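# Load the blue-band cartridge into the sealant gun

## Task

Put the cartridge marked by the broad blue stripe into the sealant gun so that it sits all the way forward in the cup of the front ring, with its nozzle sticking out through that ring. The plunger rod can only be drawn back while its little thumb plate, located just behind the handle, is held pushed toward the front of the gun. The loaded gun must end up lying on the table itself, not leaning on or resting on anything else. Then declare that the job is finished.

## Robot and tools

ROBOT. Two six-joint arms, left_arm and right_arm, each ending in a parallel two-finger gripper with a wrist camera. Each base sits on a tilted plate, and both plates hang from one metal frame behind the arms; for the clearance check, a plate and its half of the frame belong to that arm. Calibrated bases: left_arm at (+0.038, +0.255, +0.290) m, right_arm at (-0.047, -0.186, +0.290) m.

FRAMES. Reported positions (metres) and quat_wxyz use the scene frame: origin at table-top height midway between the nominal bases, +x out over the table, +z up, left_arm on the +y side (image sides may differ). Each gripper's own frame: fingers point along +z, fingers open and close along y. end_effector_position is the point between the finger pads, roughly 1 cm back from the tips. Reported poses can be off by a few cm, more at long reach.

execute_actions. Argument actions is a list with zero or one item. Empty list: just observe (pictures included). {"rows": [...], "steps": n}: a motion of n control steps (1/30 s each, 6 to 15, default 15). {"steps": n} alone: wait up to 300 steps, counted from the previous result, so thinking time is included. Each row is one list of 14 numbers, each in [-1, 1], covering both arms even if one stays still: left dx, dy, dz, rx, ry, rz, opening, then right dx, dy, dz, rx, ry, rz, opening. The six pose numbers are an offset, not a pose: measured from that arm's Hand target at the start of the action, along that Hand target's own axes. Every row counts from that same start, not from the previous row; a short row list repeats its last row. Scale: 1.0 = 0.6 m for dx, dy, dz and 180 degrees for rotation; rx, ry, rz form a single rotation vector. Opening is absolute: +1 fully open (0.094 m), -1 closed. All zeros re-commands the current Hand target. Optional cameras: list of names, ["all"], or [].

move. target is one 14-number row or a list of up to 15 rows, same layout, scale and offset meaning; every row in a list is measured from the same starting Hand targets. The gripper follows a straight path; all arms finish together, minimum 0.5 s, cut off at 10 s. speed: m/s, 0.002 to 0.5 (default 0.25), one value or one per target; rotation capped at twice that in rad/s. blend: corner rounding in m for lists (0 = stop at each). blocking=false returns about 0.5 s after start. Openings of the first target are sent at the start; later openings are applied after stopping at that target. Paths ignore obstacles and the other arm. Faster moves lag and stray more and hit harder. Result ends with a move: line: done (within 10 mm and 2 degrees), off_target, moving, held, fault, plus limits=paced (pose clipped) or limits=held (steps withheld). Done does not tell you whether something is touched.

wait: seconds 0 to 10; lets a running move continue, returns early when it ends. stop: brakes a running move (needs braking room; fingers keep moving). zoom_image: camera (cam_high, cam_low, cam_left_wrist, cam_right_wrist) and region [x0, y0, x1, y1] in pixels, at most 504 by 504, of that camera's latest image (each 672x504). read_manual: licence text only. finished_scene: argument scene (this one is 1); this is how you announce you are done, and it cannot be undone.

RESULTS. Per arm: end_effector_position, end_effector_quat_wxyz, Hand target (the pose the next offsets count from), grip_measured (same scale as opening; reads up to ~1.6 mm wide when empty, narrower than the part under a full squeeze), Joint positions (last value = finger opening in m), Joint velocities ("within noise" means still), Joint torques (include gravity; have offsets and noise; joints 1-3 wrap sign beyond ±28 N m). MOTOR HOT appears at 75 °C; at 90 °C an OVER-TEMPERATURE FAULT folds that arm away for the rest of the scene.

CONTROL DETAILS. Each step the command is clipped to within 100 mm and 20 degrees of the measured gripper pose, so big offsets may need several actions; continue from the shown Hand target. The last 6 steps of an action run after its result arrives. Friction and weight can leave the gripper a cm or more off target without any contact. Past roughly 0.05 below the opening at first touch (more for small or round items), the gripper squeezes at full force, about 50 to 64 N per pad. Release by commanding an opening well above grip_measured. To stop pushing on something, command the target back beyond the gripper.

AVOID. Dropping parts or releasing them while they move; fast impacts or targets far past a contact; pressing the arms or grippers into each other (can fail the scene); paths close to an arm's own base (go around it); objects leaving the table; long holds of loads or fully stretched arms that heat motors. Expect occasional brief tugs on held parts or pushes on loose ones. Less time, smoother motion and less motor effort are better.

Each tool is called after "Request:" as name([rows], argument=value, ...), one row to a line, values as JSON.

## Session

Scene 1 done. Now looking at scene 2.

Request:
execute_actions(actions=[], cameras=["all"])

Request:
zoom_image(camera="cam_high", region=[130, 120, 600, 480])

Request:
zoom_image(camera="cam_low", region=[200, 230, 560, 370])

Scene clock: 0.00 s of 5500.00 s.
left_arm: end_effector_position=(+0.4331, +0.4188, +0.1633) grip_measured=+1.000 end_effector_quat_wxyz=(+0.317, -0.249, +0.893, +0.201) | right_arm: end_effector_position=(+0.5054, -0.5341, +0.1898) grip_measured=+1.000 end_effector_quat_wxyz=(+0.260, +0.363, +0.880, -0.163)
Joint positions: left_arm=[0.253 0.838 0.414 0.535 -0.323 -0.249 0.094] | right_arm=[-0.885 1.499 1.633 -0.213 -0.306 0.515 0.094]
Joint velocities: within noise
Joint torques (N m): no reading
Motor temperatures (°C): left_arm=[29 30 29 27 26 26 28] | right_arm=[25 31 28 26 28 26 26]
Heat: left arm: 30 °C; right arm: 31 °C.
Hand target: left_arm +0.4331, +0.4208, +0.1647; +0.319, -0.254, +0.890, +0.205 | right_arm +0.5139, -0.5377, +0.2063; +0.280, +0.358, +0.873, -0.175
camera_calibration:
cam_left_wrist: T_world_to_cam=[[0.558268, -0.803987, -0.204796, 0.129287], [-0.818406, -0.493135, -0.295007, 0.647555], [0.136189, 0.332299, -0.93329, 0.0412275], [0, 0, 0, 1]] pos_world=[0.452171, 0.409577, 0.255988]
cam_right_wrist: T_world_to_cam=[[-0.740087, -0.667001, 0.0859156, 0.000734559], [-0.670599, 0.722307, -0.169027, 0.798987], [0.050684, -0.18271, -0.98186, 0.152034], [0, 0, 0, 1]] pos_world=[0.528638, -0.548846, 0.284264]

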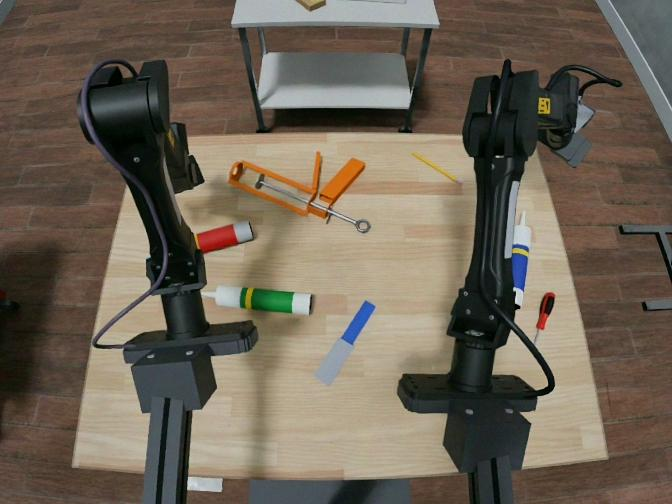

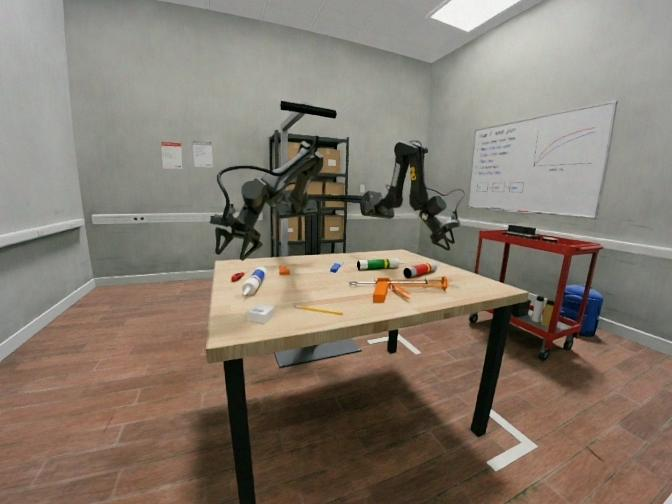

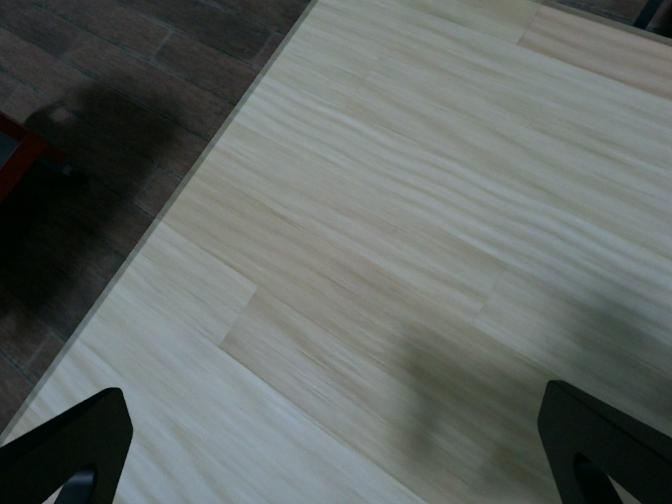

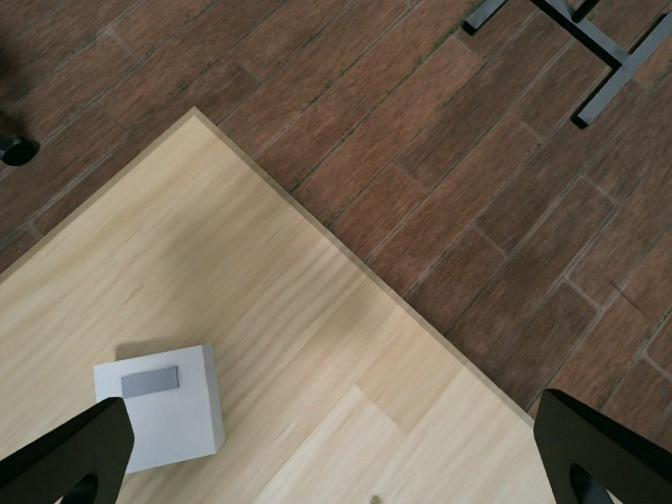

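Scaled by 1.072 from the camera's 672x504 image, which has a finer 960x720 frame.

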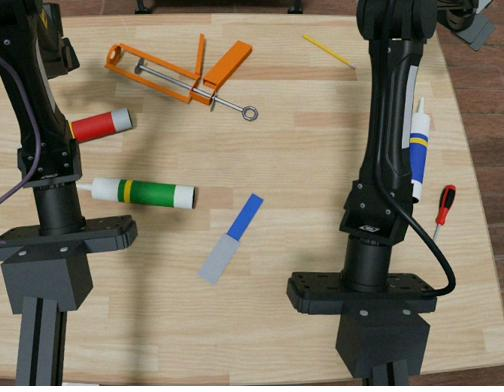

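Scaled by 1.400 from the camera's 672x504 image, which has a finer 960x720 frame.

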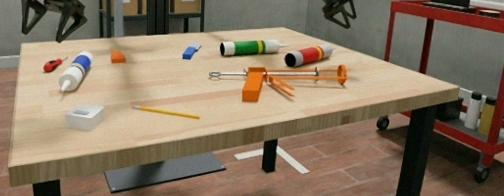

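Request:
move(target=[0.246,-0.505,-0.364,0.1815,0.1823,0.2956,0.6,0.526,0.220,-0.431,0.0968,0.206,0.372,0.3], speed=0.3)

Scene clock: 6.67 s of 5500.00 s.
left_arm: end_effector_position=(+0.4165, +0.0308, +0.1592) grip_measured=+0.602 end_effector_quat_wxyz=(+0.006, +0.202, +0.979, +0.007) | right_arm: end_effector_position=(+0.3261, -0.1479, +0.1924) grip_measured=+0.302 end_effector_quat_wxyz=(-0.031, +0.811, +0.584, +0.011)
Joint positions: left_arm=[-1.025 1.561 1.276 -0.666 -0.923 -0.272 0.075] | right_arm=[0.378 0.825 0.943 -0.715 0.361 2.064 0.061]
Joint velocities: within noise
Joint torques (N m): left_arm=[-7.16 -5.33 4.38 0.17 0.13 -0.06] | right_arm=[1.39 -8.66 3.85 0.25 0.16 0.09]
Motor temperatures (°C): left_arm=[29 32 30 27 26 26 28] | right_arm=[25 35 29 27 28 26 26]
Heat: left arm: 32 °C; right arm: 35 °C.
Hand target: left_arm +0.4100, +0.0199, +0.1597; +0.000, +0.210, +0.978, +0.000 | right_arm +0.3300, -0.1503, +0.2007; +0.000, +0.840, +0.542, +0.000
Off the commanded pose: left_arm 0.013 m, 1 deg | right_arm 0.010 m, 7 deg.
joint sent to its limit (right arm) — joint 6 (wrist roll), upper limit.
Kept back: nothing.
move: off_target (left_arm, right_arm)
camera_calibration:
cam_left_wrist: T_world_to_cam=[[-0.409274, -0.912383, -0.00723193, 0.20058], [-0.830536, 0.369254, 0.416967, 0.30651], [-0.377763, 0.17666, -0.908893, 0.383566], [0, 0, 0, 1]] pos_world=[0.481557, 0.00206478, 0.222266]
cam_right_wrist: T_world_to_cam=[[-0.939278, 0.340468, 0.0428717, 0.347625], [0.318107, 0.817034, 0.480899, -0.0332301], [0.128703, 0.465335, -0.875727, 0.284176], [0, 0, 0, 1]] pos_world=[0.300513, -0.223442, 0.249938]

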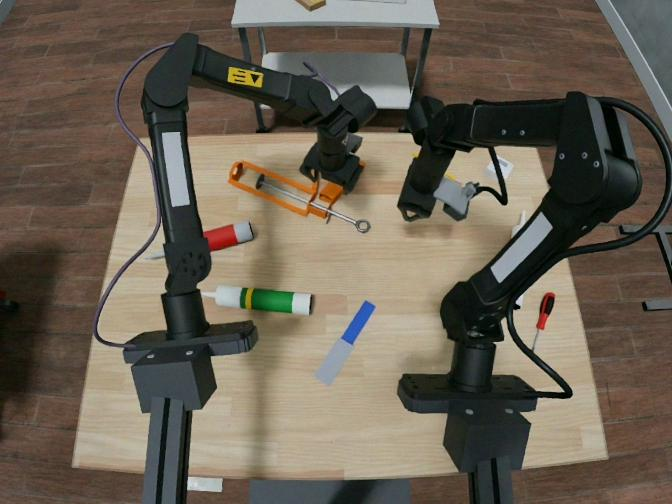

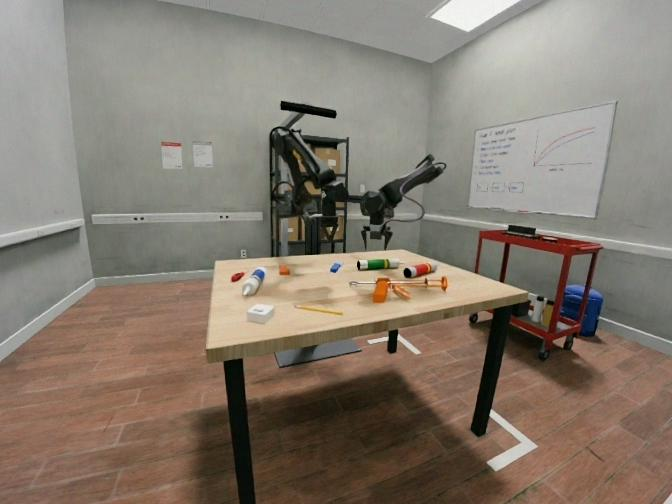

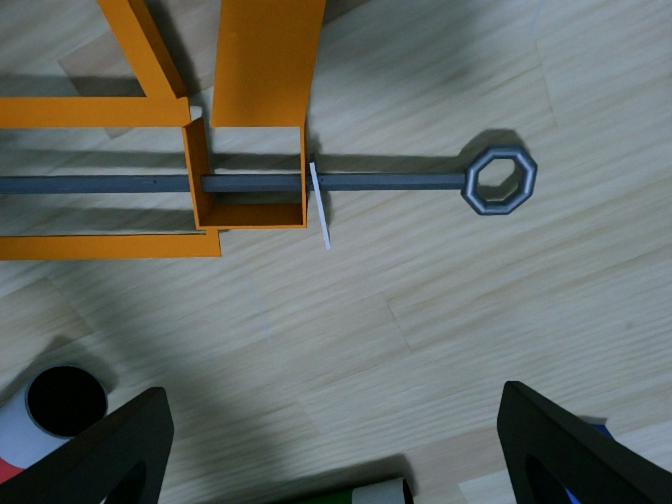

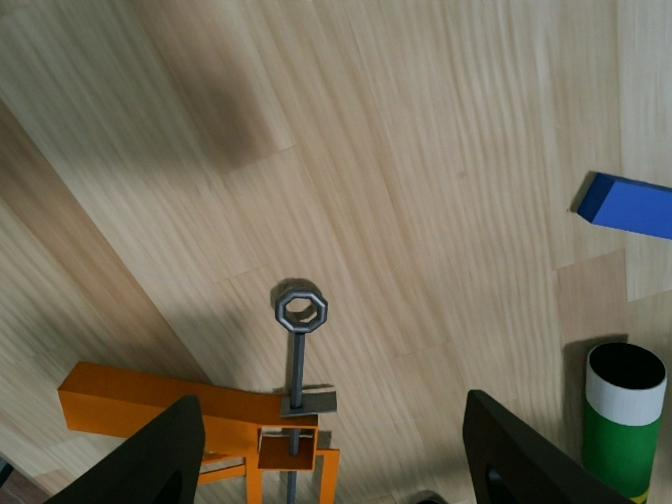

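Request:
zoom_image(camera="cam_left_wrist", region=[150, 90, 360, 290])

Request:
zoom_image(camera="cam_right_wrist", region=[200, 340, 400, 504])

Scaled by 2.400 from the camera's 672x504 image, which has a finer 960x720 frame.

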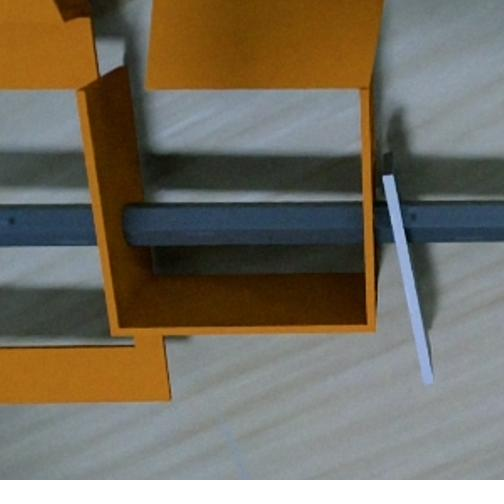

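Scaled by 2.520 from the camera's 672x504 image, which has a finer 960x720 frame.

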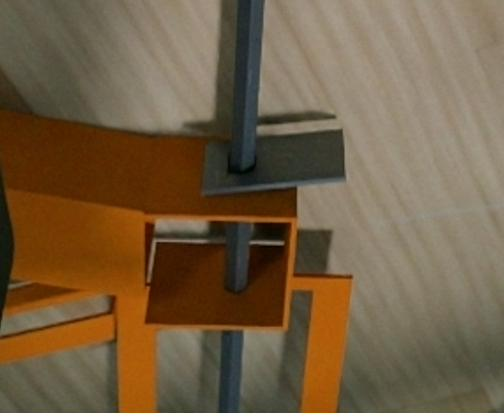

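Request:
move(target=[-0.0117,0.0228,0.117,0,0,0,-0.149,0,0,0,0,0,0,0.3], speed=0.2, cameras=["cam_left_wrist"])

Scene clock: 13.57 s of 5500.00 s.
left_arm: end_effector_position=(+0.4307, +0.0358, +0.0977) grip_measured=-0.147 end_effector_quat_wxyz=(+0.005, +0.199, +0.980, +0.003) | right_arm: end_effector_position=(+0.3261, -0.1479, +0.1924) grip_measured=+0.302 end_effector_quat_wxyz=(-0.031, +0.812, +0.583, +0.011)
Joint positions: left_arm=[-0.854 1.638 1.256 -0.413 -0.806 -0.075 0.04] | right_arm=[0.378 0.825 0.943 -0.715 0.361 2.066 0.061]
Joint velocities: within noise
Joint torques (N m): left_arm=[-5.48 -6.98 1.98 0.46 0.13 0.06] | right_arm=[1.39 -8.68 3.85 0.26 0.17 0.09]
Motor temperatures (°C): left_arm=[30 32 30 27 26 26 28] | right_arm=[25 37 29 27 28 26 26]
Heat: left arm: 32 °C; right arm: 37 °C.
Hand target: left_arm +0.4220, +0.0296, +0.0895; +0.000, +0.210, +0.978, +0.000 | right_arm +0.3300, -0.1503, +0.2007; +0.000, +0.840, +0.542, +0.000
Off the commanded pose: left_arm 0.013 m, 1 deg | right_arm 0.010 m, 7 deg.
joint sent to its limit (right arm) — joint 6 (wrist roll), upper limit.
Kept back: nothing.
move: off_target (left_arm, right_arm)
camera_calibration:
cam_left_wrist: T_world_to_cam=[[-0.40427, -0.914639, -0.000210606, 0.207737], [-0.831764, 0.367544, 0.416029, 0.342756], [-0.38044, 0.168364, -0.909351, 0.333679], [0, 0, 0, 1]] pos_world=[0.496018, 0.00784706, 0.160879]
Images, in order (width x height): cam_left_wrist 672x504.

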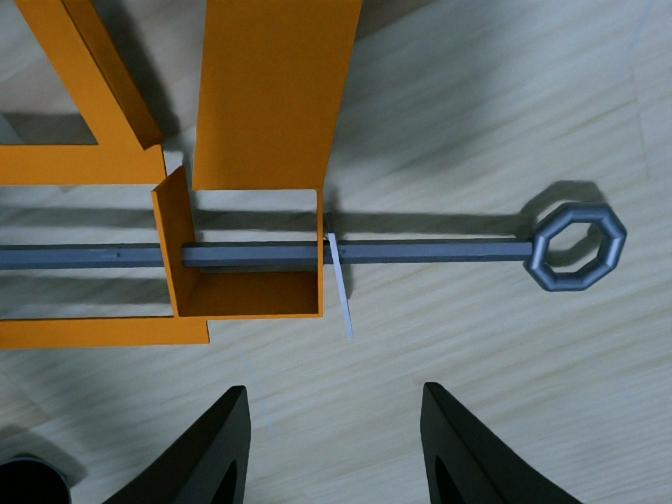

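Request:
move(target=[0.001,0.006,0.072,0,0,0,-0.149,0,0,0,0,0,0,0.3], speed=0.12, cameras=["cam_left_wrist"])

Scene clock: 16.97 s of 5500.00 s.
left_arm: end_effector_position=(+0.4312, +0.0398, +0.0556) grip_measured=-0.147 end_effector_quat_wxyz=(+0.005, +0.201, +0.980, +0.006) | right_arm: end_effector_position=(+0.3261, -0.1479, +0.1924) grip_measured=+0.302 end_effector_quat_wxyz=(-0.031, +0.812, +0.583, +0.011)
Joint positions: left_arm=[-0.764 1.718 1.25 -0.267 -0.747 0.016 0.04] | right_arm=[0.378 0.825 0.943 -0.715 0.361 2.066 0.061]
Joint velocities: within noise
Joint torques (N m): left_arm=[-5.42 -7.39 2.13 0.5 0.16 0.04] | right_arm=[1.4 -8.66 3.84 0.26 0.17 0.09]
Motor temperatures (°C): left_arm=[30 32 30 27 26 26 28] | right_arm=[25 38 29 27 28 26 26]
Heat: left arm: 32 °C; right arm: 38 °C.
Hand target: left_arm +0.4230, +0.0331, +0.0463; +0.000, +0.210, +0.978, +0.000 | right_arm +0.3300, -0.1503, +0.2007; +0.000, +0.840, +0.542, +0.000
Off the commanded pose: left_arm 0.014 m, 1 deg | right_arm 0.010 m, 7 deg.
joint sent to its limit (right arm) — joint 6 (wrist roll), upper limit.
Kept back: nothing.
move: off_target (left_arm, right_arm)
camera_calibration:
cam_left_wrist: T_world_to_cam=[[-0.408025, -0.912953, -0.00571062, 0.213454], [-0.83064, 0.368627, 0.417315, 0.358661], [-0.378884, 0.175018, -0.908744, 0.293859], [0, 0, 0, 1]] pos_world=[0.496351, 0.0112307, 0.118588]
Images, in order (width x height): cam_left_wrist 672x504.

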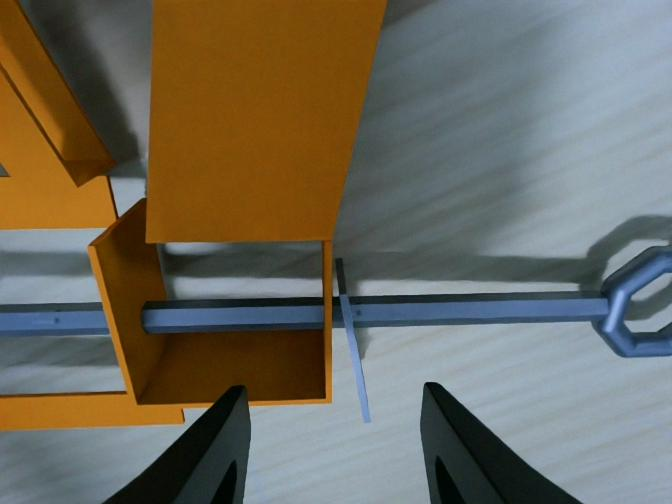

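Request:
move(target=[0.0,0,0.026,0,0,0,-0.149,0,0,0,0,0,0,0.3], speed=0.06, cameras=["cam_left_wrist"])

Scene clock: 18.37 s of 5500.00 s.
left_arm: end_effector_position=(+0.4279, +0.0395, +0.0405) grip_measured=-0.147 end_effector_quat_wxyz=(+0.003, +0.208, +0.978, +0.005) | right_arm: end_effector_position=(+0.3261, -0.1479, +0.1924) grip_measured=+0.302 end_effector_quat_wxyz=(-0.031, +0.812, +0.583, +0.011)
Joint positions: left_arm=[-0.738 1.753 1.25 -0.223 -0.725 0.048 0.04] | right_arm=[0.378 0.825 0.943 -0.715 0.361 2.066 0.061]
Joint velocities: within noise
Joint torques (N m): left_arm=[-5.3 -7.3 2.81 0.48 0.13 0.06] | right_arm=[1.4 -8.66 3.85 0.25 0.16 0.09]
Motor temperatures (°C): left_arm=[30 32 30 27 26 26 28] | right_arm=[25 38 29 27 28 26 26]
Heat: left arm: 32 °C; right arm: 38 °C.
Hand target: left_arm +0.4229, +0.0330, +0.0307; +0.000, +0.210, +0.978, +0.000 | right_arm +0.3300, -0.1503, +0.2007; +0.000, +0.840, +0.542, +0.000
Off the commanded pose: left_arm 0.013 m, 1 deg | right_arm 0.010 m, 7 deg.
joint sent to its limit (right arm) — joint 6 (wrist roll), upper limit.
Kept back: nothing.
move: off_target (left_arm, right_arm)
camera_calibration:
cam_left_wrist: T_world_to_cam=[[-0.420089, -0.907477, -0.00313563, 0.216658], [-0.823513, 0.379764, 0.421434, 0.358678], [-0.381251, 0.179622, -0.906854, 0.279743], [0, 0, 0, 1]] pos_world=[0.493044, 0.010151, 0.103206]
Images, in order (width x height): cam_left_wrist 672x504.

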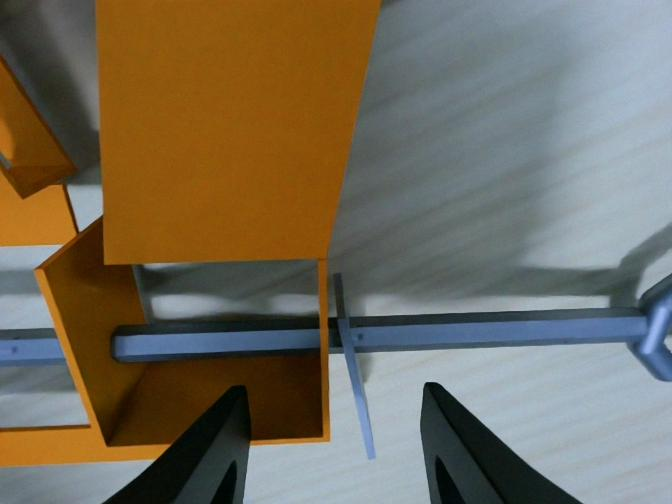

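Request:
move(target=[-0.012,0,0.0,0,0,0,-0.149,0,0,0,0,0,0,0.3], speed=0.06, cameras=["cam_left_wrist"])

Scene clock: 19.80 s of 5500.00 s.
left_arm: end_effector_position=(+0.4387, +0.0361, +0.0407) grip_measured=-0.147 end_effector_quat_wxyz=(+0.012, +0.200, +0.980, +0.005) | right_arm: end_effector_position=(+0.3261, -0.1479, +0.1924) grip_measured=+0.302 end_effector_quat_wxyz=(-0.031, +0.812, +0.583, +0.011)
Joint positions: left_arm=[-0.738 1.763 1.282 -0.22 -0.728 0.048 0.04] | right_arm=[0.378 0.825 0.943 -0.715 0.361 2.066 0.061]
Joint velocities: within noise
Joint torques (N m): left_arm=[-5.44 -7.28 3.34 0.29 0.14 0.05] | right_arm=[1.39 -8.66 3.85 0.25 0.16 0.09]
Motor temperatures (°C): left_arm=[30 33 30 27 26 26 28] | right_arm=[25 39 29 27 28 26 26]
Heat: left arm: 33 °C; right arm: 39 °C.
Hand target: left_arm +0.4294, +0.0300, +0.0307; +0.000, +0.211, +0.978, +0.000 | right_arm +0.3300, -0.1503, +0.2007; +0.000, +0.840, +0.542, +0.000
Off the commanded pose: left_arm 0.015 m, 2 deg | right_arm 0.010 m, 7 deg.
joint sent to its limit (right arm) — joint 6 (wrist roll), upper limit.
Kept back: nothing.
move: off_target (left_arm, right_arm)
camera_calibration:
cam_left_wrist: T_world_to_cam=[[-0.405155, -0.91422, -0.00717136, 0.211926], [-0.837262, 0.367876, 0.404549, 0.375942], [-0.367208, 0.169909, -0.914488, 0.279183], [0, 0, 0, 1]] pos_world=[0.503143, 0.00801106, 0.104743]
Images, in order (width x height): cam_left_wrist 672x504.

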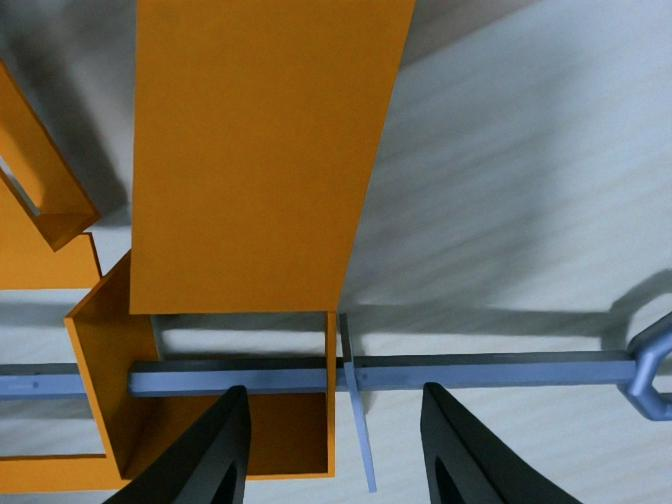

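Request:
move(target=[0.0075,0,0.0,0,0,0,-0.149,0,0,0,0,0,0,0.3], speed=0.06, cameras=["cam_left_wrist"])

Scene clock: 20.73 s of 5500.00 s.
left_arm: end_effector_position=(+0.4387, +0.0361, +0.0407) grip_measured=-0.147 end_effector_quat_wxyz=(+0.012, +0.200, +0.980, +0.005) | right_arm: end_effector_position=(+0.3262, -0.1482, +0.1923) grip_measured=+0.302 end_effector_quat_wxyz=(-0.031, +0.812, +0.583, +0.010)
Joint positions: left_arm=[-0.738 1.763 1.282 -0.22 -0.728 0.048 0.04] | right_arm=[0.378 0.825 0.943 -0.715 0.363 2.066 0.061]
Joint velocities: within noise
Joint torques (N m): left_arm=[-5.41 -7.97 1.43 0.42 0.14 0.05] | right_arm=[1.39 -8.66 3.85 0.26 0.17 0.09]
Motor temperatures (°C): left_arm=[30 33 30 27 26 26 28] | right_arm=[25 39 29 27 28 26 26]
Heat: left arm: 33 °C; right arm: 39 °C.
Hand target: left_arm +0.4253, +0.0319, +0.0307; +0.000, +0.211, +0.978, +0.000 | right_arm +0.3300, -0.1503, +0.2007; +0.000, +0.840, +0.542, +0.000
Off the commanded pose: left_arm 0.017 m, 2 deg | right_arm 0.009 m, 7 deg.
joint sent to its limit (right arm) — joint 6 (wrist roll), upper limit.
Kept back: nothing.
move: off_target (left_arm, right_arm)
camera_calibration:
cam_left_wrist: T_world_to_cam=[[-0.405155, -0.91422, -0.00717136, 0.211926], [-0.837262, 0.367876, 0.404549, 0.375942], [-0.367208, 0.169909, -0.914488, 0.279183], [0, 0, 0, 1]] pos_world=[0.503143, 0.00801106, 0.104743]
Images, in order (width x height): cam_left_wrist 672x504.

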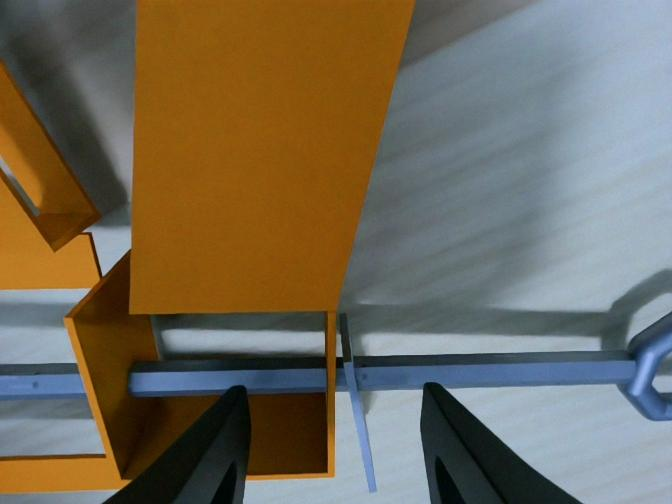

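Request:
move(target=[0.006,0,0.0,0,0,0,-0.149,0,0,0,0,0,0,0.3], speed=0.06, cameras=["cam_left_wrist"])

Scene clock: 21.67 s of 5500.00 s.
left_arm: end_effector_position=(+0.4304, +0.0376, +0.0389) grip_measured=-0.147 end_effector_quat_wxyz=(+0.005, +0.206, +0.979, +0.006) | right_arm: end_effector_position=(+0.3262, -0.1482, +0.1923) grip_measured=+0.302 end_effector_quat_wxyz=(-0.031, +0.812, +0.583, +0.010)
Joint positions: left_arm=[-0.738 1.763 1.261 -0.218 -0.728 0.048 0.04] | right_arm=[0.378 0.825 0.943 -0.715 0.363 2.066 0.061]
Joint velocities: within noise
Joint torques (N m): left_arm=[-5.34 -8.32 1.54 0.5 0.14 0.06] | right_arm=[1.39 -8.66 3.85 0.25 0.16 0.09]
Motor temperatures (°C): left_arm=[30 33 30 27 26 26 28] | right_arm=[25 39 29 27 28 26 26]
Heat: left arm: 33 °C; right arm: 39 °C.
Hand target: left_arm +0.4220, +0.0333, +0.0307; +0.000, +0.210, +0.978, +0.000 | right_arm +0.3300, -0.1503, +0.2007; +0.000, +0.840, +0.542, +0.000
Off the commanded pose: left_arm 0.012 m, 1 deg | right_arm 0.009 m, 7 deg.
joint sent to its limit (right arm) — joint 6 (wrist roll), upper limit.
Kept back: nothing.
move: off_target (left_arm, right_arm)
camera_calibration:
cam_left_wrist: T_world_to_cam=[[-0.416401, -0.909158, -0.00646641, 0.214582], [-0.827307, 0.375944, 0.417407, 0.364049], [-0.377058, 0.179158, -0.908697, 0.277848], [0, 0, 0, 1]] pos_world=[0.495297, 0.0084487, 0.10191]
Images, in order (width x height): cam_left_wrist 672x504.

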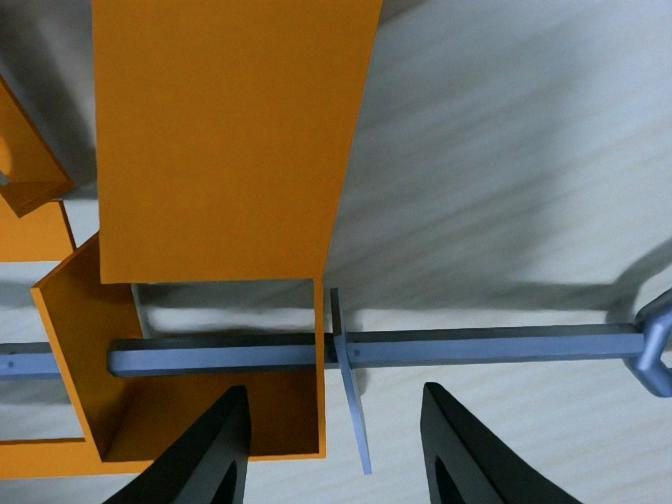

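Request:
move(target=[0,0,0.0,0,0,0,-0.6,0,0,0,0,0,0,0.3], speed=0.06, cameras=["cam_left_wrist"])

Request:
move(target=[0,0,0.0,0,0,0,-0.95,0,0,0,0,0,0,0.3], speed=0.06, cameras=["cam_left_wrist","cam_right_wrist"])

Scene clock: 22.93 s of 5500.00 s.
left_arm: end_effector_position=(+0.4307, +0.0375, +0.0389) grip_measured=-0.598 end_effector_quat_wxyz=(+0.006, +0.205, +0.979, +0.006) | right_arm: end_effector_position=(+0.3262, -0.1482, +0.1923) grip_measured=+0.302 end_effector_quat_wxyz=(-0.031, +0.812, +0.583, +0.010)
Joint positions: left_arm=[-0.738 1.763 1.261 -0.217 -0.728 0.048 0.019] | right_arm=[0.378 0.825 0.943 -0.715 0.363 2.066 0.061]
Joint velocities: within noise
Joint torques (N m): left_arm=[-5.34 -8.34 1.52 0.5 0.14 0.06] | right_arm=[1.39 -8.65 3.85 0.26 0.16 0.09]
Motor temperatures (°C): left_arm=[30 33 30 27 26 26 28] | right_arm=[25 39 29 27 28 26 26]
Heat: left arm: 33 °C; right arm: 39 °C.
Hand target: left_arm +0.4220, +0.0333, +0.0307; +0.000, +0.210, +0.978, +0.000 | right_arm +0.3300, -0.1503, +0.2007; +0.000, +0.840, +0.542, +0.000
Off the commanded pose: left_arm 0.013 m, 1 deg | right_arm 0.009 m, 7 deg.
joint sent to its limit (right arm) — joint 6 (wrist roll), upper limit.
Kept back: nothing.
move: off_target (left_arm, right_arm)
camera_calibration:
cam_left_wrist: T_world_to_cam=[[-0.41548, -0.909579, -0.00653084, 0.214224], [-0.828135, 0.375289, 0.416355, 0.364753], [-0.376257, 0.178396, -0.909179, 0.277682], [0, 0, 0, 1]] pos_world=[0.49555, 0.00842884, 0.101995]
Images, in order (width x height): cam_left_wrist 672x504.

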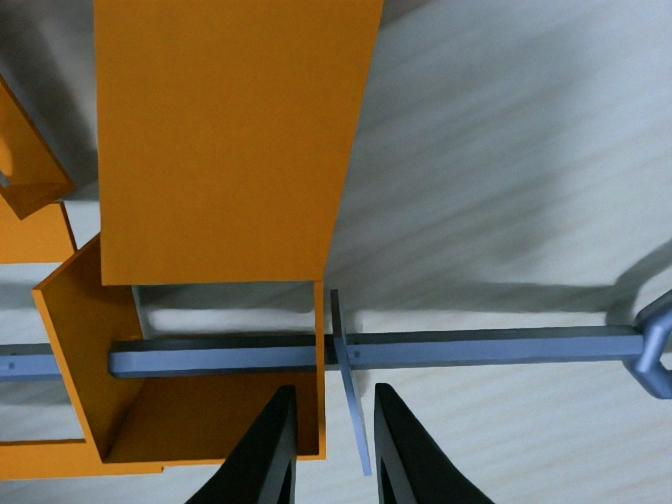

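Scene clock: 23.97 s of 5500.00 s.
left_arm: end_effector_position=(+0.4312, +0.0385, +0.0384) grip_measured=-0.944 end_effector_quat_wxyz=(+0.006, +0.205, +0.979, +0.008) | right_arm: end_effector_position=(+0.3262, -0.1482, +0.1923) grip_measured=+0.302 end_effector_quat_wxyz=(-0.031, +0.812, +0.583, +0.010)
Joint positions: left_arm=[-0.737 1.763 1.261 -0.215 -0.73 0.05 0.003] | right_arm=[0.378 0.825 0.943 -0.715 0.363 2.066 0.061]
Joint velocities: within noise
Joint torques (N m): left_arm=[-5.45 -8.35 1.54 0.48 0.16 0.05] | right_arm=[1.4 -8.66 3.86 0.26 0.16 0.09]
Motor temperatures (°C): left_arm=[30 33 30 27 26 26 28] | right_arm=[25 40 29 27 28 26 26]
Heat: left arm: 33 °C; right arm: 40 °C.
Hand target: left_arm +0.4221, +0.0335, +0.0306; +0.000, +0.210, +0.978, +0.000 | right_arm +0.3300, -0.1503, +0.2007; +0.000, +0.840, +0.542, +0.000
Off the commanded pose: left_arm 0.013 m, 1 deg | right_arm 0.009 m, 7 deg.
joint sent to its limit (right arm) — joint 6 (wrist roll), upper limit.
Kept back: nothing.
move: off_target (left_arm, right_arm)
camera_calibration:
cam_left_wrist: T_world_to_cam=[[-0.415062, -0.909743, -0.00951193, 0.21523], [-0.828865, 0.37381, 0.416232, 0.365407], [-0.375108, 0.180646, -0.909209, 0.276729], [0, 0, 0, 1]] pos_world=[0.49601, 0.00922092, 0.101558]
cam_right_wrist: T_world_to_cam=[[-0.938767, 0.341959, 0.0421927, 0.347945], [0.319269, 0.817291, 0.479691, -0.033125], [0.129551, 0.463789, -0.876423, 0.283908], [0, 0, 0, 1]] pos_world=[0.300435, -0.223584, 0.250032]
Images, in order (width x height): cam_left_wrist 672x504, cam_right_wrist 672x504.

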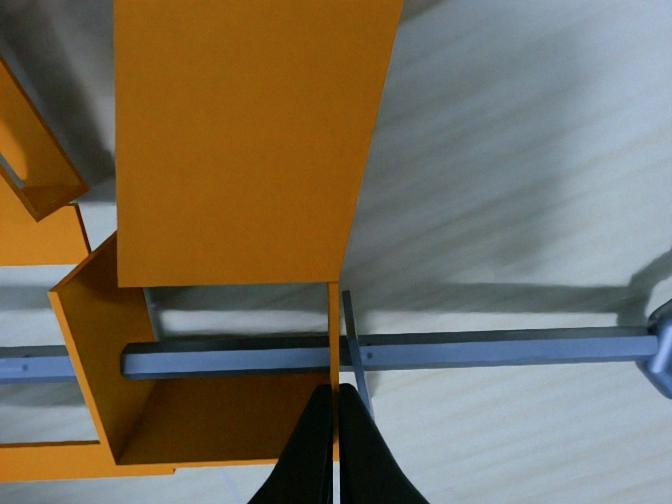

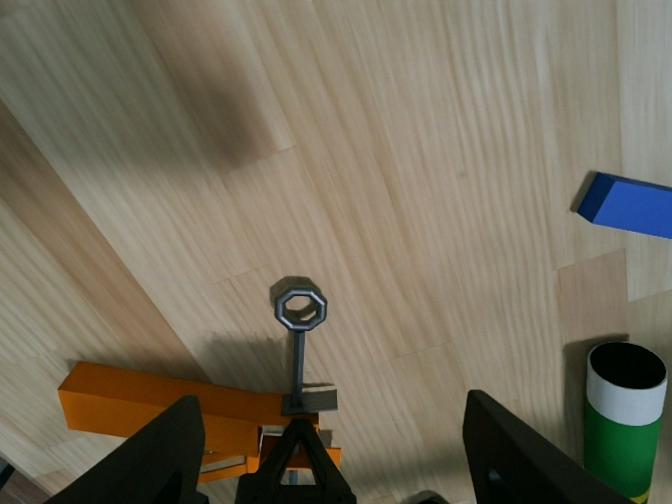

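Request:
zoom_image(camera="cam_left_wrist", region=[250, 260, 450, 504])

Request:
zoom_image(camera="cam_right_wrist", region=[210, 360, 380, 504])

Scaled by 2.066 from the camera's 672x504 image, which has a finer 960x720 frame.

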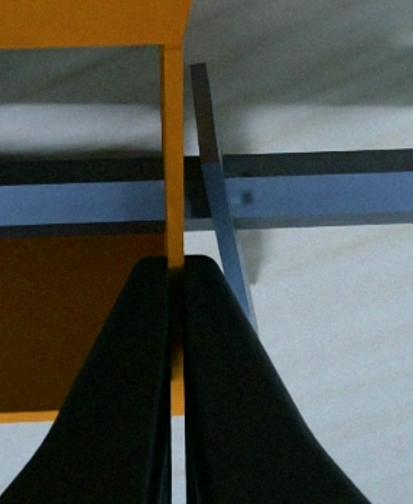

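Scaled by 2.965 from the camera's 672x504 image, which has a finer 960x720 frame.

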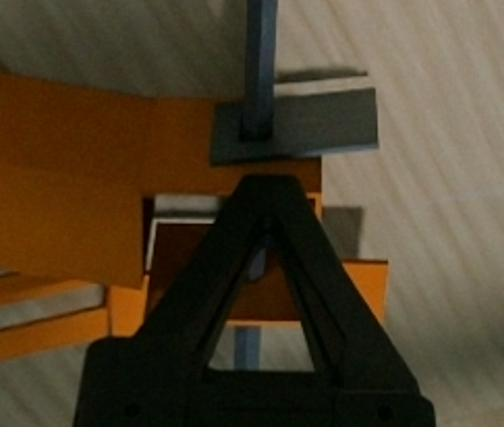

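Request:
move(target=[0,0,0.0,0,0,0,-0.149,0,0,0,0,0,0,0.3], speed=0.06, cameras=["cam_left_wrist"])

Request:
zoom_image(camera="cam_left_wrist", region=[220, 260, 450, 504])

Scene clock: 28.03 s of 5500.00 s.
left_arm: end_effector_position=(+0.4311, +0.0382, +0.0384) grip_measured=-0.151 end_effector_quat_wxyz=(+0.006, +0.206, +0.978, +0.007) | right_arm: end_effector_position=(+0.3262, -0.1482, +0.1923) grip_measured=+0.302 end_effector_quat_wxyz=(-0.031, +0.812, +0.583, +0.010)
Joint positions: left_arm=[-0.737 1.763 1.261 -0.215 -0.728 0.053 0.04] | right_arm=[0.378 0.825 0.943 -0.715 0.363 2.066 0.061]
Joint velocities: within noise
Joint torques (N m): left_arm=[-5.46 -8.35 1.52 0.48 0.14 0.05] | right_arm=[1.4 -8.68 3.86 0.26 0.16 0.09]
Motor temperatures (°C): left_arm=[31 34 30 27 26 26 28] | right_arm=[25 40 29 27 28 26 26]
Heat: left arm: 34 °C; right arm: 40 °C.
Hand target: left_arm +0.4221, +0.0335, +0.0306; +0.000, +0.210, +0.978, +0.000 | right_arm +0.3300, -0.1503, +0.2007; +0.000, +0.840, +0.542, +0.000
Off the commanded pose: left_arm 0.013 m, 1 deg | right_arm 0.009 m, 7 deg.
joint sent to its limit (right arm) — joint 6 (wrist roll), upper limit.
Kept back: nothing.
move: off_target (left_arm, right_arm)
camera_calibration:
cam_left_wrist: T_world_to_cam=[[-0.41787, -0.908471, -0.00800878, 0.216061], [-0.827466, 0.376941, 0.416192, 0.364703], [-0.375079, 0.180541, -0.909242, 0.276728], [0, 0, 0, 1]] pos_world=[0.495859, 0.00885328, 0.101556]
Images, in order (width x height): cam_left_wrist 672x504.

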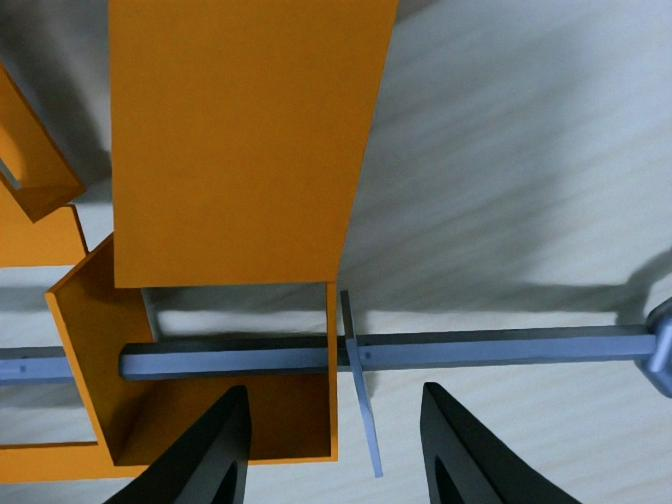

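Scaled by 2.066 from the camera's 672x504 image, which has a finer 960x720 frame.

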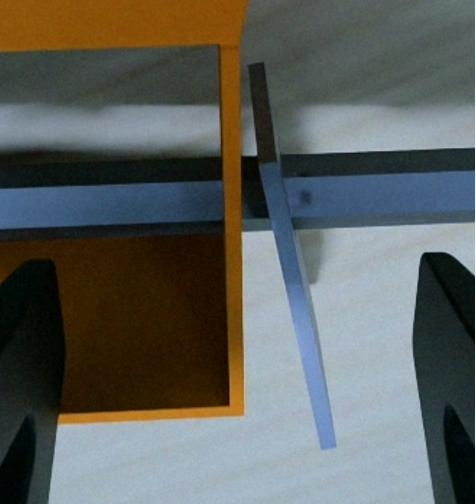

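Request:
move(target=[-0.002,0,0.012,0,0,0,-0.149,0,0,0,0,0,0,0.3], speed=0.06, cameras=["cam_left_wrist"])

Scene clock: 29.77 s of 5500.00 s.
left_arm: end_effector_position=(+0.4338, +0.0405, +0.0359) grip_measured=-0.151 end_effector_quat_wxyz=(+0.008, +0.200, +0.980, +0.007) | right_arm: end_effector_position=(+0.3262, -0.1482, +0.1923) grip_measured=+0.302 end_effector_quat_wxyz=(-0.031, +0.812, +0.583, +0.010)
Joint positions: left_arm=[-0.726 1.763 1.261 -0.203 -0.72 0.053 0.04] | right_arm=[0.378 0.825 0.943 -0.715 0.363 2.066 0.061]
Joint velocities: within noise
Joint torques (N m): left_arm=[-5.3 -6.82 2.33 0.52 0.16 0.06] | right_arm=[1.39 -8.68 3.85 0.26 0.16 0.09]
Motor temperatures (°C): left_arm=[31 34 30 27 26 26 28] | right_arm=[25 41 29 27 28 26 26]
Heat: left arm: 34 °C; right arm: 41 °C.
Hand target: left_arm +0.4231, +0.0329, +0.0235; +0.000, +0.210, +0.978, +0.000 | right_arm +0.3300, -0.1503, +0.2007; +0.000, +0.840, +0.542, +0.000
Off the commanded pose: left_arm 0.018 m, 2 deg | right_arm 0.009 m, 7 deg.
joint sent to its limit (right arm) — joint 6 (wrist roll), upper limit.
Kept back: nothing.
move: off_target (left_arm, right_arm)
camera_calibration:
cam_left_wrist: T_world_to_cam=[[-0.405731, -0.913952, -0.00859635, 0.214195], [-0.834296, 0.366496, 0.411862, 0.370643], [-0.373272, 0.174277, -0.911206, 0.274559], [0, 0, 0, 1]] pos_world=[0.498617, 0.0120756, 0.0993667]
Images, in order (width x height): cam_left_wrist 672x504.

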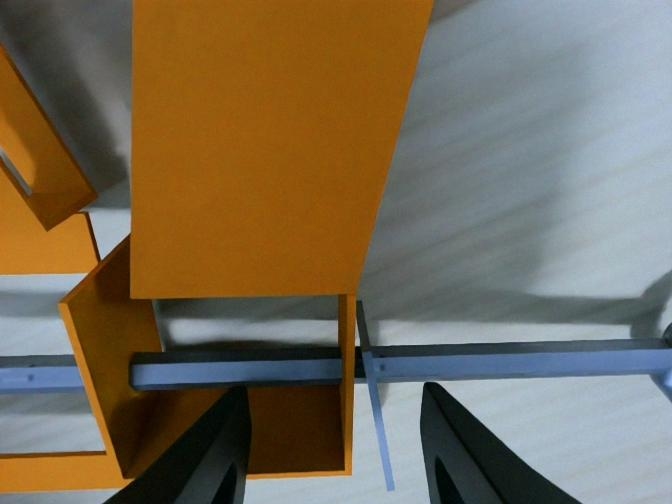

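Request:
move(target=[0.0,-0.006,0.012,0,0,0,-0.149,0,0,0,0,0,0,0.3], speed=0.06, cameras=["cam_left_wrist"])

Scene clock: 30.70 s of 5500.00 s.
left_arm: end_effector_position=(+0.4300, +0.0372, +0.0308) grip_measured=-0.151 end_effector_quat_wxyz=(+0.007, +0.203, +0.979, +0.006) | right_arm: end_effector_position=(+0.3262, -0.1482, +0.1923) grip_measured=+0.302 end_effector_quat_wxyz=(-0.031, +0.812, +0.583, +0.010)
Joint positions: left_arm=[-0.725 1.783 1.263 -0.187 -0.719 0.057 0.04] | right_arm=[0.378 0.825 0.943 -0.715 0.363 2.066 0.061]
Joint velocities: within noise
Joint torques (N m): left_arm=[-5.04 -6.28 3.04 0.54 0.17 0.07] | right_arm=[1.39 -8.66 3.86 0.26 0.16 0.09]
Motor temperatures (°C): left_arm=[31 34 30 27 26 26 28] | right_arm=[25 41 29 27 28 26 26]
Heat: left arm: 34 °C; right arm: 41 °C.
Hand target: left_arm +0.4217, +0.0296, +0.0163; +0.000, +0.210, +0.978, +0.000 | right_arm +0.3300, -0.1503, +0.2007; +0.000, +0.840, +0.542, +0.000
Off the commanded pose: left_arm 0.018 m, 1 deg | right_arm 0.009 m, 7 deg.
joint sent to its limit (right arm) — joint 6 (wrist roll), upper limit.
Kept back: nothing.
move: off_target (left_arm, right_arm)
camera_calibration:
cam_left_wrist: T_world_to_cam=[[-0.411779, -0.911255, -0.00724842, 0.212088], [-0.830615, 0.372043, 0.414322, 0.368969], [-0.374856, 0.17663, -0.910102, 0.269612], [0, 0, 0, 1]] pos_world=[0.49487, 0.00837256, 0.09404]
Images, in order (width x height): cam_left_wrist 672x504.

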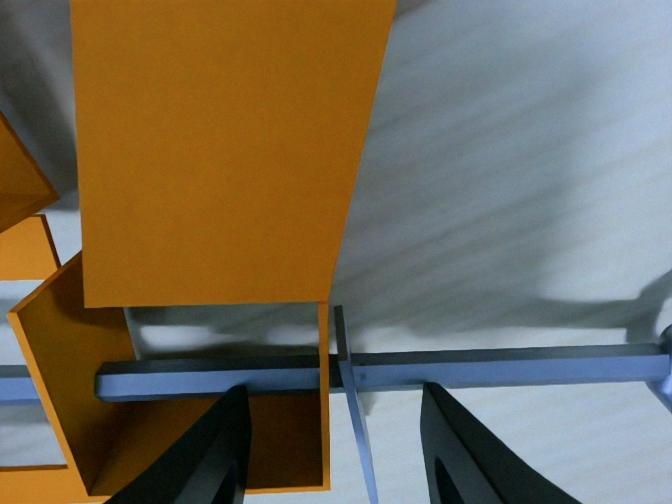

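Request:
move(target=[0,0,0.0,0,0,0,-0.6,0,0,0,0,0,0,0.3], speed=0.06, cameras=["cam_left_wrist"])

Request:
move(target=[0,0,0.0,0,0,0,-0.95,0,0,0,0,0,0,0.3], speed=0.06, cameras=["cam_left_wrist","cam_right_wrist"])

Scene clock: 32.23 s of 5500.00 s.
left_arm: end_effector_position=(+0.4304, +0.0372, +0.0304) grip_measured=-0.598 end_effector_quat_wxyz=(+0.008, +0.202, +0.979, +0.006) | right_arm: end_effector_position=(+0.3262, -0.1482, +0.1923) grip_measured=+0.302 end_effector_quat_wxyz=(-0.031, +0.812, +0.583, +0.010)
Joint positions: left_arm=[-0.725 1.784 1.263 -0.184 -0.719 0.057 0.019] | right_arm=[0.378 0.825 0.943 -0.715 0.363 2.066 0.061]
Joint velocities: within noise
Joint torques (N m): left_arm=[-5.09 -6.35 3.06 0.52 0.17 0.06] | right_arm=[1.4 -8.66 3.85 0.26 0.16 0.08]
Motor temperatures (°C): left_arm=[31 34 30 27 26 26 28] | right_arm=[25 41 29 27 28 26 26]
Heat: left arm: 34 °C; right arm: 41 °C.
Hand target: left_arm +0.4216, +0.0296, +0.0162; +0.000, +0.210, +0.978, +0.000 | right_arm +0.3300, -0.1503, +0.2007; +0.000, +0.840, +0.542, +0.000
Off the commanded pose: left_arm 0.018 m, 2 deg | right_arm 0.009 m, 7 deg.
joint sent to its limit (right arm) — joint 6 (wrist roll), upper limit.
Kept back: nothing.
move: off_target (left_arm, right_arm)
camera_calibration:
cam_left_wrist: T_world_to_cam=[[-0.410056, -0.912026, -0.00790755, 0.21157], [-0.831949, 0.370471, 0.413052, 0.370092], [-0.373785, 0.175953, -0.910673, 0.268988], [0, 0, 0, 1]] pos_world=[0.495196, 0.00852015, 0.0937657]
Images, in order (width x height): cam_left_wrist 672x504.

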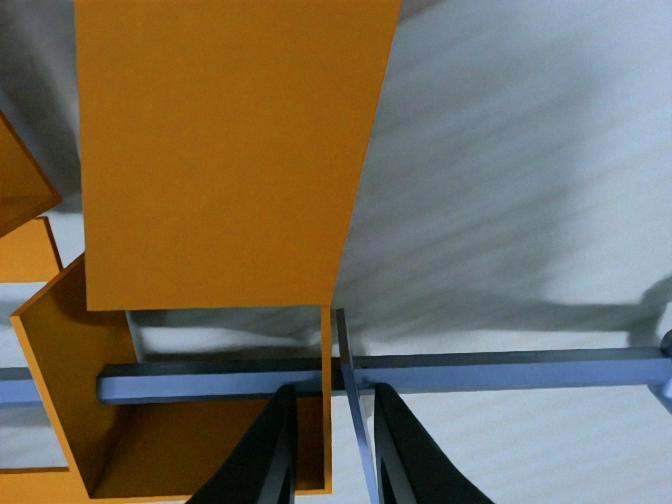

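Scene clock: 33.27 s of 5500.00 s.
left_arm: end_effector_position=(+0.4307, +0.0371, +0.0304) grip_measured=-0.901 end_effector_quat_wxyz=(+0.008, +0.208, +0.978, +0.006) | right_arm: end_effector_position=(+0.3262, -0.1482, +0.1923) grip_measured=+0.302 end_effector_quat_wxyz=(-0.031, +0.812, +0.583, +0.010)
Joint positions: left_arm=[-0.725 1.784 1.263 -0.183 -0.719 0.071 0.005] | right_arm=[0.378 0.825 0.943 -0.715 0.363 2.066 0.061]
Joint velocities: within noise
Joint torques (N m): left_arm=[-5.11 -6.37 3.06 0.51 0.18 0.05] | right_arm=[1.4 -8.66 3.85 0.26 0.16 0.09]
Motor temperatures (°C): left_arm=[31 34 30 27 26 26 28] | right_arm=[25 41 29 27 28 26 26]
Heat: left arm: 34 °C; right arm: 41 °C.
Hand target: left_arm +0.4217, +0.0296, +0.0163; +0.000, +0.210, +0.978, +0.000 | right_arm +0.3300, -0.1503, +0.2007; +0.000, +0.840, +0.542, +0.000
Off the commanded pose: left_arm 0.018 m, 1 deg | right_arm 0.009 m, 7 deg.
joint sent to its limit (right arm) — joint 6 (wrist roll), upper limit.
Kept back: nothing.
move: off_target (left_arm, right_arm)
camera_calibration:
cam_left_wrist: T_world_to_cam=[[-0.421697, -0.9067, -0.00816388, 0.216417], [-0.827532, 0.381166, 0.412192, 0.368102], [-0.370623, 0.180576, -0.91106, 0.267599], [0, 0, 0, 1]] pos_world=[0.495057, 0.00759551, 0.0938368]
cam_right_wrist: T_world_to_cam=[[-0.938767, 0.341959, 0.0421927, 0.347945], [0.319269, 0.817291, 0.479691, -0.033125], [0.129551, 0.463789, -0.876423, 0.283908], [0, 0, 0, 1]] pos_world=[0.300435, -0.223584, 0.250032]
Images, in order (width x height): cam_left_wrist 672x504, cam_right_wrist 672x504.

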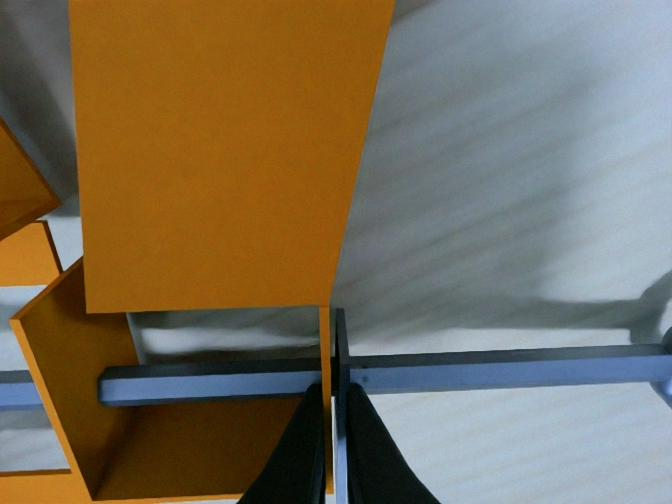

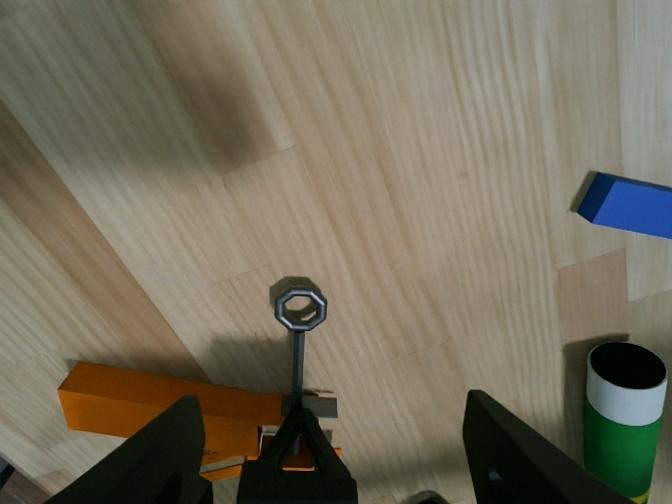

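Request:
move(target=[0,0,0.0,0,0,0,-1,0.185,0.0167,0.18,0,0.11,0,-0.4], speed=0.2, cameras=["cam_left_wrist","cam_right_wrist"])

Scene clock: 35.40 s of 5500.00 s.
left_arm: end_effector_position=(+0.4307, +0.0371, +0.0304) grip_measured=-0.901 end_effector_quat_wxyz=(+0.008, +0.208, +0.978, +0.006) | right_arm: end_effector_position=(+0.3744, -0.0587, +0.0955) grip_measured=-0.398 end_effector_quat_wxyz=(-0.089, +0.818, +0.553, +0.131)
Joint positions: left_arm=[-0.725 1.784 1.263 -0.183 -0.719 0.071 0.005] | right_arm=[0.364 1.231 0.935 -0.126 0.138 2.066 0.028]
Joint velocities: within noise
Joint torques (N m): left_arm=[-5.11 -6.37 3.06 0.5 0.18 0.05] | right_arm=[1.2 -5.83 4.96 0.81 -0.34 0.09]
Motor temperatures (°C): left_arm=[31 34 30 27 26 26 29] | right_arm=[25 41 29 27 28 26 26]
Heat: left arm: 34 °C; right arm: 41 °C.
Hand target: left_arm +0.4217, +0.0296, +0.0163; +0.000, +0.210, +0.978, +0.000 | right_arm +0.3849, -0.0533, +0.0928; -0.093, +0.828, +0.534, +0.144
Off the commanded pose: left_arm 0.018 m, 1 deg | right_arm 0.012 m, 3 deg.
joint sent to its limit (right arm) — joint 6 (wrist roll), upper limit.
Kept back: nothing.
move: off_target (left_arm, right_arm)
camera_calibration:
cam_left_wrist: T_world_to_cam=[[-0.421697, -0.9067, -0.00816388, 0.216417], [-0.827532, 0.381166, 0.412192, 0.368102], [-0.370623, 0.180576, -0.91106, 0.267599], [0, 0, 0, 1]] pos_world=[0.495057, 0.00759551, 0.0938368]
cam_right_wrist: T_world_to_cam=[[-0.918906, 0.394307, 0.0115576, 0.365276], [0.291207, 0.658291, 0.694156, -0.0945088], [0.266102, 0.641229, -0.719732, 0.0955507], [0, 0, 0, 1]] pos_world=[0.33775, -0.143087, 0.130153]
Images, in order (width x height): cam_left_wrist 672x504, cam_right_wrist 672x504.

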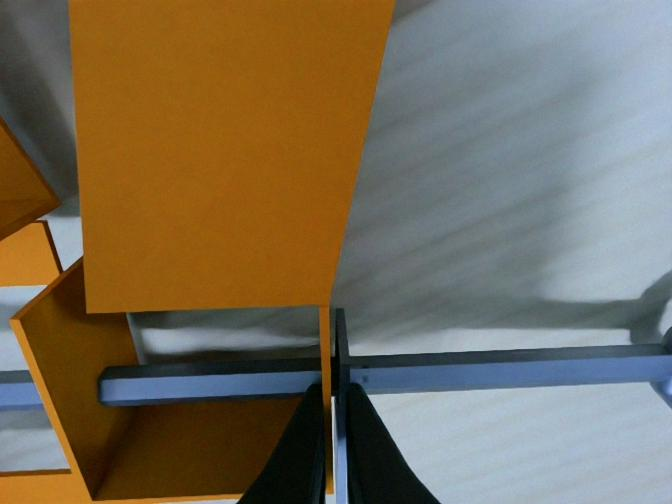

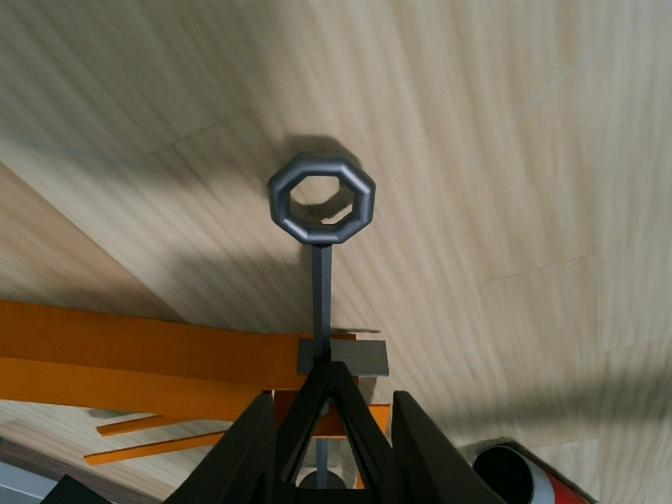

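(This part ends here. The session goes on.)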